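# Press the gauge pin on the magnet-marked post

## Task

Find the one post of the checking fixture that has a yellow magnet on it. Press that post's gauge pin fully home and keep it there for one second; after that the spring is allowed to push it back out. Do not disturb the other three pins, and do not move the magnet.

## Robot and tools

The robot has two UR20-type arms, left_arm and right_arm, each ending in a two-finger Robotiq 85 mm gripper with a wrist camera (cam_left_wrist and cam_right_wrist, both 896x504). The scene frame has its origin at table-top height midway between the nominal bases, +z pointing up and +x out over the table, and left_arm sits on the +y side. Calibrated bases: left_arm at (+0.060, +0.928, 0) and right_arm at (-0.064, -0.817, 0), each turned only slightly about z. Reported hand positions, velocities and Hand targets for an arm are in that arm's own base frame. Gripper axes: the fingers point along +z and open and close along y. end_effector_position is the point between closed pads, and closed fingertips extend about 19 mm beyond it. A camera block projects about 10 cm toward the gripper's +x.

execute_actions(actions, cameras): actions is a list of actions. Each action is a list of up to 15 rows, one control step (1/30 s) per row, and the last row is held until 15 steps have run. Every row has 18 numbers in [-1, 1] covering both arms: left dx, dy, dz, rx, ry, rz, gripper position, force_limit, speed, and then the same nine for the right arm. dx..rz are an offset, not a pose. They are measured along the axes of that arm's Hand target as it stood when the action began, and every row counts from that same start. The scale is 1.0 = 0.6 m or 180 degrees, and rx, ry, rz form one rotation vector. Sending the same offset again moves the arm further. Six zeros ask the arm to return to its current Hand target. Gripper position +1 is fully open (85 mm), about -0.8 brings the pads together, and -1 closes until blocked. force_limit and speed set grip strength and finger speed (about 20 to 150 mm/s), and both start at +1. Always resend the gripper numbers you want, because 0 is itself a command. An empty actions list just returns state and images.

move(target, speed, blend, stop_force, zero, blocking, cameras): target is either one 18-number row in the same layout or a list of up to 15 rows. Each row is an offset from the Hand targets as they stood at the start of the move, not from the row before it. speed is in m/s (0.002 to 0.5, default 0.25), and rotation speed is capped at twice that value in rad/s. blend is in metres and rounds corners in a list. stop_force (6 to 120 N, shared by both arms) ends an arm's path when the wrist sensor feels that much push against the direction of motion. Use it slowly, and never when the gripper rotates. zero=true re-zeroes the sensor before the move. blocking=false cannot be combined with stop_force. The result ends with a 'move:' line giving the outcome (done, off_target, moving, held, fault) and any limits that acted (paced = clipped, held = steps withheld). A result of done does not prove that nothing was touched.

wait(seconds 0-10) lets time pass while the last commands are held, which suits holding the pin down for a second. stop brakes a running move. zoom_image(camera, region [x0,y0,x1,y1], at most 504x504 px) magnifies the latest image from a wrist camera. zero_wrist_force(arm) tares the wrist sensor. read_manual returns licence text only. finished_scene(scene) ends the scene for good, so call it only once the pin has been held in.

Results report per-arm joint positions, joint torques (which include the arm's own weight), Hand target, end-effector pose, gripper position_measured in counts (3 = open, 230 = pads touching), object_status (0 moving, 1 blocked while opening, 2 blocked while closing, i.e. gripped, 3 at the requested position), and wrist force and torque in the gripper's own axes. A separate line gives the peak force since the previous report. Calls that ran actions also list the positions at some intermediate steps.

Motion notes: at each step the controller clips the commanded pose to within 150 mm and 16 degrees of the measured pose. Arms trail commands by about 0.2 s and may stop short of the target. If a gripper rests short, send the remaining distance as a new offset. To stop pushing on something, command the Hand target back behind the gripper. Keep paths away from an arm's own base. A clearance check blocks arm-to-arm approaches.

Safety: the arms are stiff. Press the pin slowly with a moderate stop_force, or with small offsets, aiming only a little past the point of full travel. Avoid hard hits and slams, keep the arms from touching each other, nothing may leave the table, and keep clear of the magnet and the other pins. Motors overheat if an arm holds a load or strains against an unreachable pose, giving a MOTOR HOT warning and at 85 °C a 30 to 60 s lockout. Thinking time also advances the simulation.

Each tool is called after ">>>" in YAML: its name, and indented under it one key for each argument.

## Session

>>> execute_actions:
  actions: []

Scene clock: 0.00 s.
left_arm: end_effector_position=(+0.3071, -0.4220, +0.1602) position_measured=3 object_status=3 end_effector_quat_wxyz=(+0.066, +0.956, -0.074, +0.275) | right_arm: end_effector_position=(+0.4900, -0.3027, +0.2369) position_measured=3 object_status=3 end_effector_quat_wxyz=(+0.548, -0.467, -0.511, -0.471)
Joint positions: left_arm=[-1.763 -1.739 2.857 -2.766 -1.003 1.555] | right_arm=[2.511 -2.074 -2.06 -2.212 2.389 -0.015]
Joint velocities: within noise
Joint torques (N m): no reading
Motor temperatures (°C): left_arm=[24 35 26 38 34 33] | right_arm=[28 35 35 36 33 38]
Wrist force (N): no reading
Wrist torque (N m): no reading
Wrist force, peak (N): no reading
Hand target: left_arm +0.3071, -0.4220, +0.1602; +0.066, +0.956, -0.074, +0.275 | right_arm +0.4900, -0.3027, +0.2369; +0.548, -0.467, -0.511, -0.471
Tool commands: left_gripper/position=+1.0 left_gripper/force_limit=+1.0 left_gripper/speed=+1.0 right_gripper/position=+1.0 right_gripper/force_limit=+1.0 right_gripper/speed=+1.0
camera_calibration:
cam_left_wrist: T_world_to_cam=[[-0.28582, -0.958098, 0.0188461, -0.302738], [-0.929608, 0.272438, -0.248207, 0.463446], [0.232673, -0.088462, -0.968524, 0.172418], [0, 0, 0, 1]] pos_world=[0.304177, -0.40106, 0.287727]
cam_right_wrist: T_world_to_cam=[[0.978975, 0.0561564, -0.196097, -0.399582], [-0.174547, -0.266833, -0.947805, 0.238781], [-0.10555, 0.962105, -0.251421, 0.530503], [0, 0, 0, 1]] pos_world=[0.488854, -0.424245, 0.281341]

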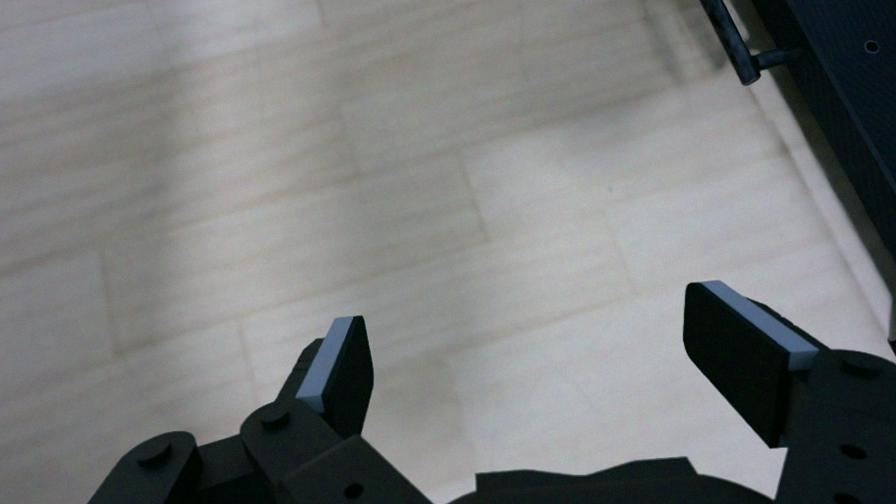

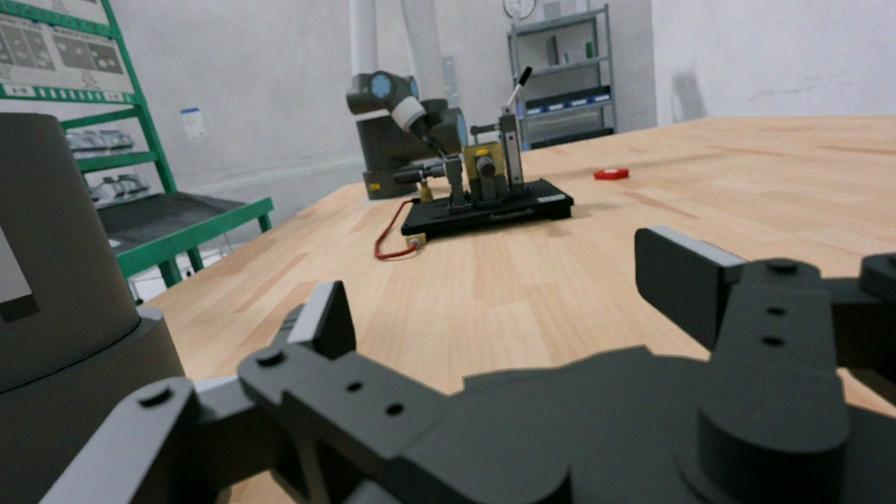

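>>> zoom_image:
  camera: "cam_right_wrist"
  region: [360, 50, 620, 270]

Scaled by 1.938 from the camera's 896x504 image, which has a finer 1280x720 frame.

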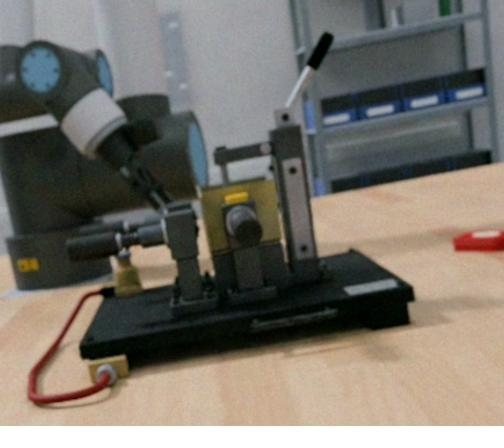

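>>> move:
  target:
    - [0,0,0,0,0,0,1,1,1,0.0682,0.4305,0.3757,-0.028,-0.0277,0.0023,-1,-1,0]
    - [0,0,0,0,0,0,1,1,1,0.047,0.441,0.878,-0.056,-0.0554,0.0046,-1,-1,0]
  blend: [0.08,0]
  cameras: ["cam_right_wrist"]

>>> zoom_image:
  camera: "cam_right_wrist"
  region: [120, 0, 520, 300]

Scene clock: 5.37 s.
left_arm: end_effector_position=(+0.3071, -0.4220, +0.1602) position_measured=3 object_status=3 end_effector_quat_wxyz=(+0.066, +0.956, -0.074, +0.275) | right_arm: end_effector_position=(+0.6901, +0.2509, +0.2795) position_measured=232 object_status=3 end_effector_quat_wxyz=(-0.462, +0.556, +0.510, +0.467)
Joint positions: left_arm=[-1.763 -1.739 2.857 -2.766 -1.003 1.555] | right_arm=[3.321 -1.921 -2.151 -2.758 3.408 -0.495]
Joint velocities: within noise
Joint torques (N m): left_arm=[5.26 -9.98 -59.49 -8.83 3.44 -1.12] | right_arm=[-5.53 96.22 67.53 -9.7 2.14 -8.14]
Motor temperatures (°C): left_arm=[24 35 26 38 34 33] | right_arm=[28 35 35 36 33 38]
Wrist force (N): left_arm=[0.0 0.1 0.2] | right_arm=[0.4 0.2 0.8]
Wrist torque (N m): left_arm=[0.00 -0.01 0.00] | right_arm=[0.29 -0.13 0.04]
Wrist force, peak (N): left_arm=[0.0 0.6 0.4] | right_arm=[-0.9 -0.2 4.5]
Hand target: left_arm +0.3071, -0.4220, +0.1602; +0.066, +0.956, -0.074, +0.275 | right_arm +0.6901, +0.2509, +0.2795; -0.462, +0.556, +0.510, +0.467
Off the commanded pose: left_arm 0.000 m, 0 deg | right_arm 0.000 m, 0 deg.
move: done
camera_calibration:
cam_right_wrist: T_world_to_cam=[[0.97137, -0.145202, -0.188036, -0.564666], [-0.231371, -0.39852, -0.887496, 0.517281], [0.0539305, 0.905593, -0.420706, -0.0188699], [0, 0, 0, 1]] pos_world=[0.669201, 0.141244, 0.344969]
Images, in order (width x height): cam_right_wrist 896x504.

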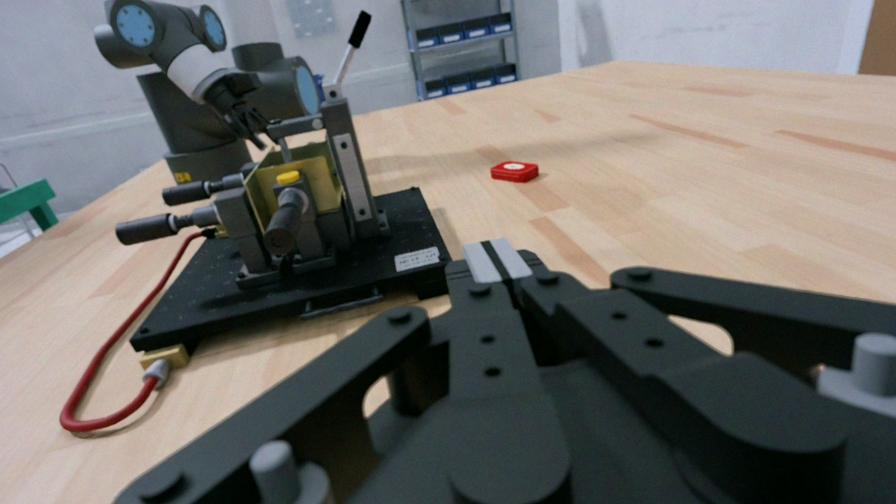

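Scaled by 1.260 from the camera's 896x504 image, which has a finer 1280x720 frame.

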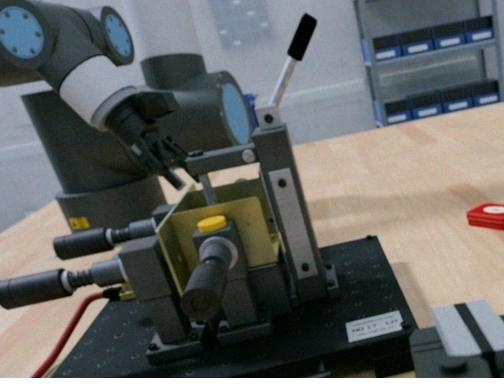

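>>> move:
  target: [0,0,0,0,0,0,1,1,1,-0.0868,-0.348,0.6068,0,0,0,-1,-1,0]
  speed: 0.2
  cameras: ["cam_right_wrist"]

>>> zoom_image:
  camera: "cam_right_wrist"
  region: [340, 80, 640, 330]

Scene clock: 8.70 s.
left_arm: end_effector_position=(+0.3071, -0.4220, +0.1602) position_measured=3 object_status=3 end_effector_quat_wxyz=(+0.066, +0.956, -0.074, +0.275) | right_arm: end_effector_position=(+0.4973, +0.6153, +0.1857) position_measured=232 object_status=3 end_effector_quat_wxyz=(-0.462, +0.556, +0.510, +0.467)
Joint positions: left_arm=[-1.763 -1.739 2.857 -2.766 -1.003 1.555] | right_arm=[4.041 -1.876 -2.43 -2.145 4.097 -0.061]
Joint velocities: within noise
Joint torques (N m): left_arm=[4.57 -7.22 -61.18 -7.24 4.05 -0.74] | right_arm=[22.39 76.35 27.92 7.73 4.66 6.1]
Motor temperatures (°C): left_arm=[24 35 26 38 34 33] | right_arm=[28 35 35 36 33 38]
Wrist force (N): left_arm=[0.0 0.4 0.2] | right_arm=[0.1 -0.7 1.0]
Wrist torque (N m): left_arm=[0.04 0.00 0.00] | right_arm=[0.15 0.04 -0.08]
Wrist force, peak (N): left_arm=[-0.2 0.4 0.7] | right_arm=[-0.7 -2.3 3.2]
Hand target: left_arm +0.3071, -0.4220, +0.1602; +0.066, +0.956, -0.074, +0.275 | right_arm +0.4973, +0.6154, +0.1857; -0.462, +0.556, +0.510, +0.467
Off the commanded pose: left_arm 0.000 m, 0 deg | right_arm 0.000 m, 0 deg.
move: done
camera_calibration:
cam_right_wrist: T_world_to_cam=[[0.971388, -0.145139, -0.187992, -0.342197], [-0.231319, -0.398774, -0.887395, 0.534679], [0.0538297, 0.905491, -0.420938, -0.377741], [0, 0, 0, 1]] pos_world=[0.476421, 0.505591, 0.251136]
Images, in order (width x height): cam_right_wrist 896x504.

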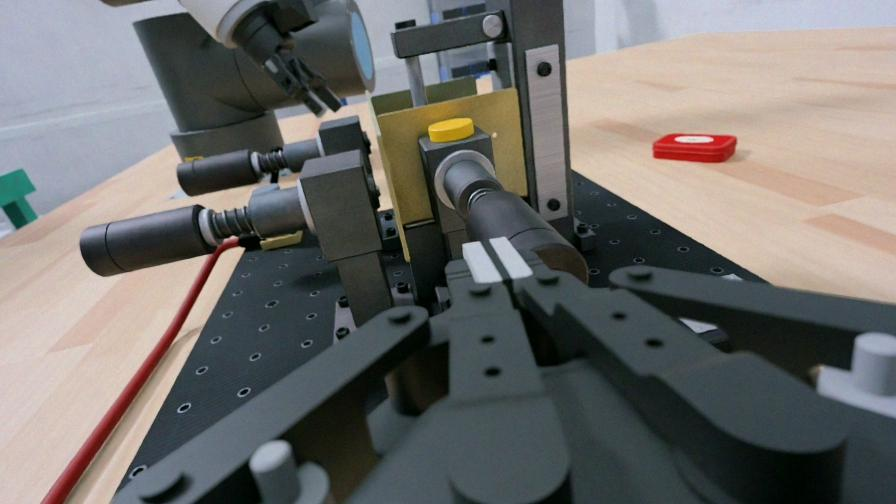

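Scaled by 1.680 from the camera's 896x504 image, which has a finer 1280x720 frame.

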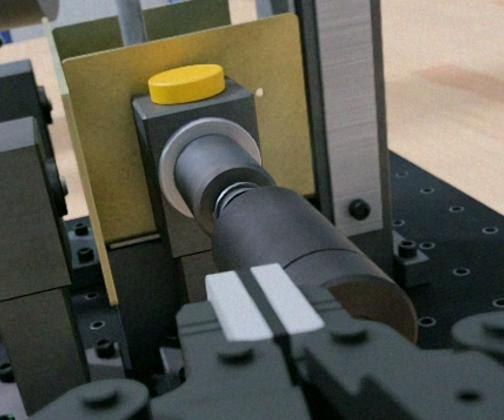

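>>> move:
  target: [0,0,0,0,0,0,1,1,1,-0.0365,0.036,-0.0183,0,0,0,-1,-1,0]
  speed: 0.1
  cameras: ["cam_right_wrist"]

>>> zoom_image:
  camera: "cam_right_wrist"
  region: [340, 80, 640, 330]

Scene clock: 10.17 s.
left_arm: end_effector_position=(+0.3071, -0.4220, +0.1602) position_measured=3 object_status=3 end_effector_quat_wxyz=(+0.066, +0.956, -0.074, +0.275) | right_arm: end_effector_position=(+0.5172, +0.6004, +0.1648) position_measured=232 object_status=3 end_effector_quat_wxyz=(-0.462, +0.556, +0.510, +0.467)
Joint positions: left_arm=[-1.763 -1.739 2.857 -2.766 -1.003 1.555] | right_arm=[3.994 -1.919 -2.422 -2.117 4.051 -0.071]
Joint velocities: within noise
Joint torques (N m): left_arm=[15.08 -7.31 -60.78 -6.91 3.79 -1.3] | right_arm=[-24.1 72.03 53.69 7.91 -4.8 -7.85]
Motor temperatures (°C): left_arm=[24 35 26 38 34 33] | right_arm=[28 35 35 36 33 38]
Wrist force (N): left_arm=[0.1 0.3 0.3] | right_arm=[0.4 -0.8 1.0]
Wrist torque (N m): left_arm=[0.04 -0.02 0.00] | right_arm=[0.05 -0.02 -0.06]
Wrist force, peak (N): left_arm=[-0.1 0.1 0.8] | right_arm=[0.5 -1.6 1.2]
Hand target: left_arm +0.3071, -0.4220, +0.1602; +0.066, +0.956, -0.074, +0.275 | right_arm +0.5173, +0.6004, +0.1647; -0.462, +0.556, +0.510, +0.467
Off the commanded pose: left_arm 0.000 m, 0 deg | right_arm 0.000 m, 0 deg.
move: done
camera_calibration:
cam_right_wrist: T_world_to_cam=[[0.971382, -0.145178, -0.18799, -0.367612], [-0.231334, -0.398771, -0.887393, 0.514842], [0.0538649, 0.905486, -0.420943, -0.374192], [0, 0, 0, 1]] pos_world=[0.496348, 0.49076, 0.230246]
Images, in order (width x height): cam_right_wrist 896x504.

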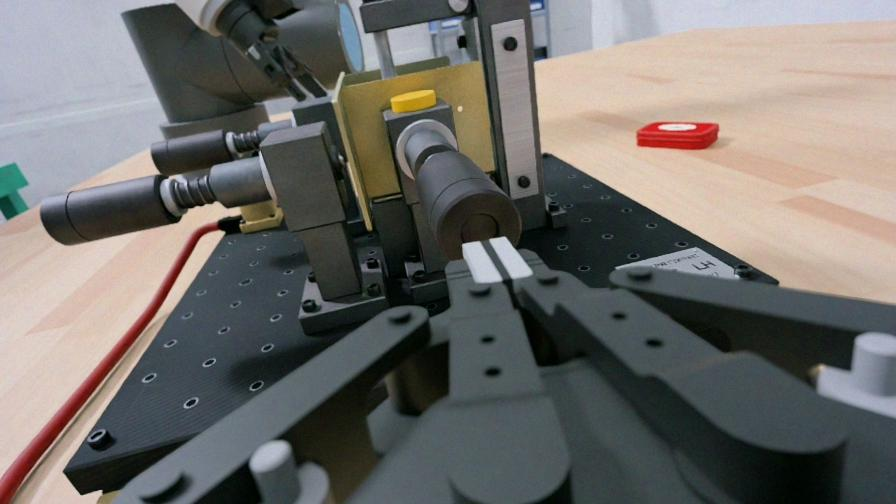

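Scaled by 1.680 from the camera's 896x504 image, which has a finer 1280x720 frame.

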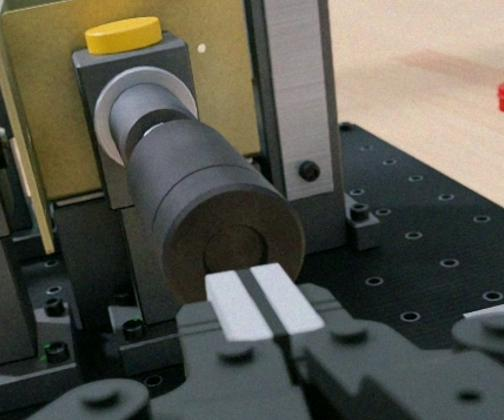

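>>> move:
  target: [0,0,0,0,0,0,1,1,1,-0.0055,0.0037,0.0683,0,0,0,-1,-1,0]
  speed: 0.03
  stop_force: 10
  cameras: []

>>> move:
  target: [0,0,0,0,0,0,1,1,1,0.0125,-0.0049,0.0908,0,0,0,-1,-1,0]
  speed: 0.006
  stop_force: 40
  cameras: ["cam_right_wrist"]

>>> zoom_image:
  camera: "cam_right_wrist"
  region: [340, 80, 640, 330]

Scene clock: 13.60 s.
left_arm: end_effector_position=(+0.3071, -0.4220, +0.1602) position_measured=3 object_status=3 end_effector_quat_wxyz=(+0.066, +0.956, -0.074, +0.275) | right_arm: end_effector_position=(+0.5213, +0.6399, +0.1558) position_measured=232 object_status=3 end_effector_quat_wxyz=(-0.462, +0.556, +0.510, +0.467)
Joint positions: left_arm=[-1.763 -1.739 2.857 -2.766 -1.003 1.555] | right_arm=[4.035 -1.948 -2.392 -2.113 4.091 -0.063]
Joint velocities: within noise
Joint torques (N m): left_arm=[11.88 -6.07 -64.82 -7.41 4.41 -1.07] | right_arm=[-15.99 130.13 35.69 4.99 -4.51 -0.79]
Motor temperatures (°C): left_arm=[24 35 26 38 34 33] | right_arm=[28 35 35 36 33 38]
Wrist force (N): left_arm=[0.2 0.3 0.2] | right_arm=[0.8 -0.7 -6.9]
Wrist torque (N m): left_arm=[0.05 -0.04 0.00] | right_arm=[0.06 -0.11 -0.03]
Wrist force, peak (N): left_arm=[-0.1 0.7 0.3] | right_arm=[1.4 -2.0 -9.4]
Hand target: left_arm +0.3071, -0.4220, +0.1602; +0.066, +0.956, -0.074, +0.275 | right_arm +0.5213, +0.6399, +0.1558; -0.462, +0.556, +0.510, +0.467
Off the commanded pose: left_arm 0.000 m, 0 deg | right_arm 0.000 m, 0 deg.
move: contact (right_arm)
No camera images: "cameras" was empty.

Scene clock: 16.27 s.
left_arm: end_effector_position=(+0.3071, -0.4220, +0.1602) position_measured=3 object_status=3 end_effector_quat_wxyz=(+0.066, +0.956, -0.074, +0.275) | right_arm: end_effector_position=(+0.5213, +0.6498, +0.1558) position_measured=232 object_status=3 end_effector_quat_wxyz=(-0.462, +0.556, +0.510, +0.467)
Joint positions: left_arm=[-1.763 -1.739 2.857 -2.766 -1.003 1.555] | right_arm=[4.046 -1.951 -2.385 -2.116 4.102 -0.06]
Joint velocities: within noise
Joint torques (N m): left_arm=[12.18 -1.76 -68.03 -8.37 4.05 -1.09] | right_arm=[6.24 118.64 60.34 12.55 -3.52 -1.45]
Motor temperatures (°C): left_arm=[24 35 26 38 34 33] | right_arm=[28 35 35 36 33 38]
Wrist force (N): left_arm=[0.1 0.3 0.3] | right_arm=[6.1 -1.3 -49.9]
Wrist torque (N m): left_arm=[0.03 -0.03 0.00] | right_arm=[0.28 0.20 -0.01]
Wrist force, peak (N): left_arm=[0.3 0.5 0.4] | right_arm=[8.4 -0.3 -67.7]
Hand target: left_arm +0.3071, -0.4220, +0.1602; +0.066, +0.956, -0.074, +0.275 | right_arm +0.5213, +0.6498, +0.1558; -0.462, +0.556, +0.510, +0.467 (not the last commanded pose)
Off the commanded pose: left_arm 0.000 m, 0 deg | right_arm 0.045 m, 0 deg.
move: contact (right_arm)
camera_calibration:
cam_right_wrist: T_world_to_cam=[[0.971354, -0.145193, -0.188126, -0.366067], [-0.231471, -0.398883, -0.887307, 0.527614], [0.0537905, 0.905434, -0.421065, -0.422844], [0, 0, 0, 1]] pos_world=[0.500453, 0.540163, 0.221244]
Images, in order (width x height): cam_right_wrist 896x504.

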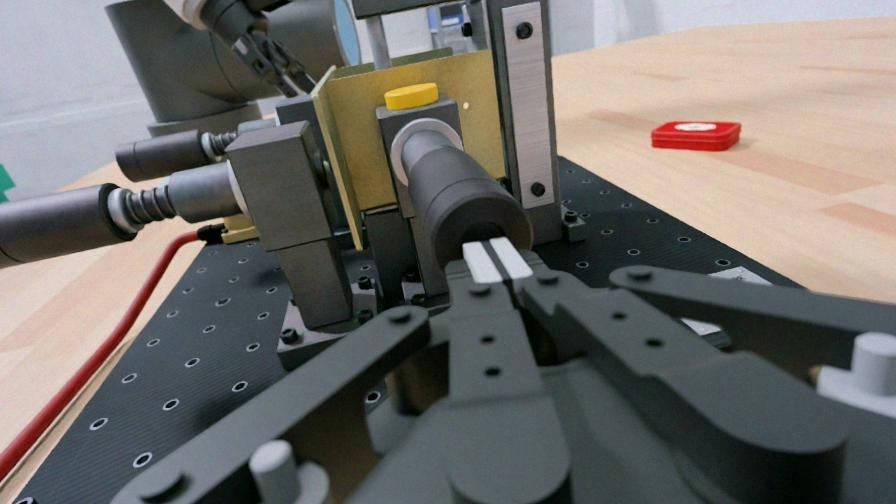

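Scaled by 1.680 from the camera's 896x504 image, which has a finer 1280x720 frame.

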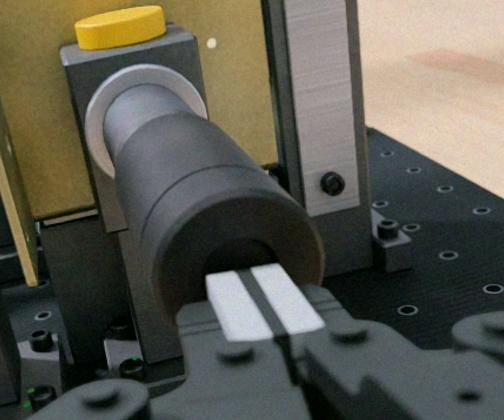

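Bottomed (gap closed, 50 N). Hold, then retreat.

>>> wait:
  seconds: 1.5
  cameras: []

>>> move:
  target: [0,0,0,0,0,0,1,1,1,-0.0136,0.0054,-0.099,0,0,0,-1,-1,0]
  speed: 0.05
  cameras: ["cam_right_wrist"]

Scene clock: 19.53 s.
left_arm: end_effector_position=(+0.3071, -0.4220, +0.1602) position_measured=3 object_status=3 end_effector_quat_wxyz=(+0.066, +0.956, -0.074, +0.275) | right_arm: end_effector_position=(+0.5213, +0.6498, +0.1558) position_measured=232 object_status=3 end_effector_quat_wxyz=(-0.462, +0.556, +0.510, +0.467)
Joint positions: left_arm=[-1.763 -1.739 2.857 -2.766 -1.003 1.555] | right_arm=[4.046 -1.951 -2.385 -2.115 4.102 -0.06]
Joint velocities: within noise
Joint torques (N m): left_arm=[13.47 -3.05 -70.39 -8.17 4.58 -0.32] | right_arm=[5.62 129.65 59 9.26 -3.67 -6.06]
Motor temperatures (°C): left_arm=[24 35 26 38 34 33] | right_arm=[28 35 35 36 33 38]
Wrist force (N): left_arm=[0.0 0.2 0.2] | right_arm=[4.2 -0.9 -47.0]
Wrist torque (N m): left_arm=[0.02 0.00 0.00] | right_arm=[0.31 0.20 -0.02]
Wrist force, peak (N): left_arm=[-0.4 0.2 0.7] | right_arm=[6.6 -1.2 -50.2]
Hand target: left_arm +0.3071, -0.4220, +0.1602; +0.066, +0.956, -0.074, +0.275 | right_arm +0.5213, +0.6498, +0.1558; -0.462, +0.556, +0.510, +0.467 (not the last commanded pose)
Tool commands: left_gripper/position=+1.0 left_gripper/force_limit=+1.0 left_gripper/speed=+1.0 right_gripper/position=-1.0 right_gripper/force_limit=-1.0 right_gripper/speed=+0.0
Off the commanded pose: left_arm 0.000 m, 0 deg | right_arm 0.045 m, 0 deg.
wait: 1.50 s; at rest from the start
No camera images: "cameras" was empty.

Scene clock: 21.10 s.
left_arm: end_effector_position=(+0.3071, -0.4220, +0.1602) position_measured=3 object_status=3 end_effector_quat_wxyz=(+0.066, +0.956, -0.074, +0.275) | right_arm: end_effector_position=(+0.5213, +0.5899, +0.1558) position_measured=232 object_status=3 end_effector_quat_wxyz=(-0.462, +0.556, +0.510, +0.467)
Joint positions: left_arm=[-1.763 -1.739 2.857 -2.766 -1.003 1.555] | right_arm=[3.975 -1.933 -2.426 -2.102 4.032 -0.076]
Joint velocities: within noise
Joint torques (N m): left_arm=[10.74 -2.19 -72.74 -8.77 4.61 -1.37] | right_arm=[-31.15 129.17 21.21 8.73 -4.87 -7.08]
Motor temperatures (°C): left_arm=[24 35 26 38 34 33] | right_arm=[28 35 35 36 33 38]
Wrist force (N): left_arm=[-0.1 0.5 0.2] | right_arm=[1.3 -0.9 0.5]
Wrist torque (N m): left_arm=[0.09 0.02 0.00] | right_arm=[0.00 -0.21 -0.09]
Wrist force, peak (N): left_arm=[-0.8 0.5 0.3] | right_arm=[3.9 -1.4 -46.5]
Hand target: left_arm +0.3071, -0.4220, +0.1602; +0.066, +0.956, -0.074, +0.275 | right_arm +0.5213, +0.5898, +0.1558; -0.462, +0.556, +0.510, +0.467
Off the commanded pose: left_arm 0.000 m, 0 deg | right_arm 0.000 m, 0 deg.
move: done
camera_calibration:
cam_right_wrist: T_world_to_cam=[[0.971365, -0.145206, -0.188057, -0.374763], [-0.231412, -0.39885, -0.887337, 0.50366], [0.0538402, 0.905447, -0.421031, -0.368665], [0, 0, 0, 1]] pos_world=[0.500434, 0.480273, 0.22122]
Images, in order (width x height): cam_right_wrist 896x504.

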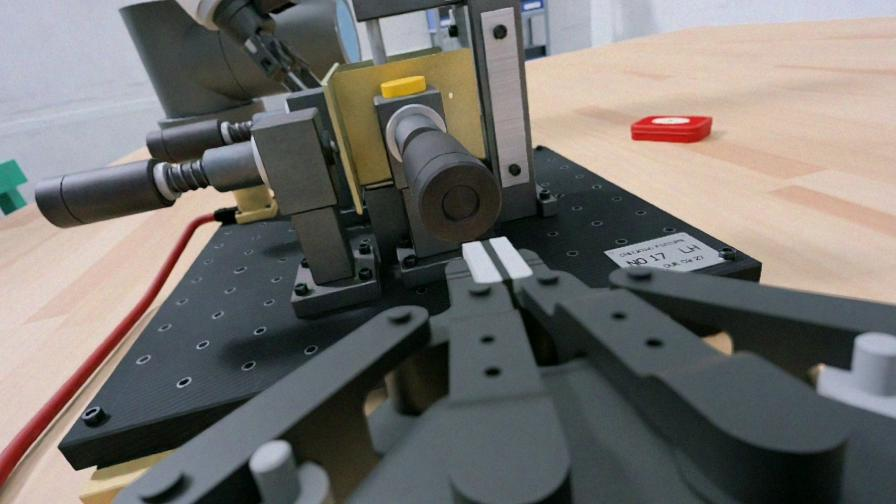

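>>> finished_scene:
  scene: 3

The scene is finished: the task was done.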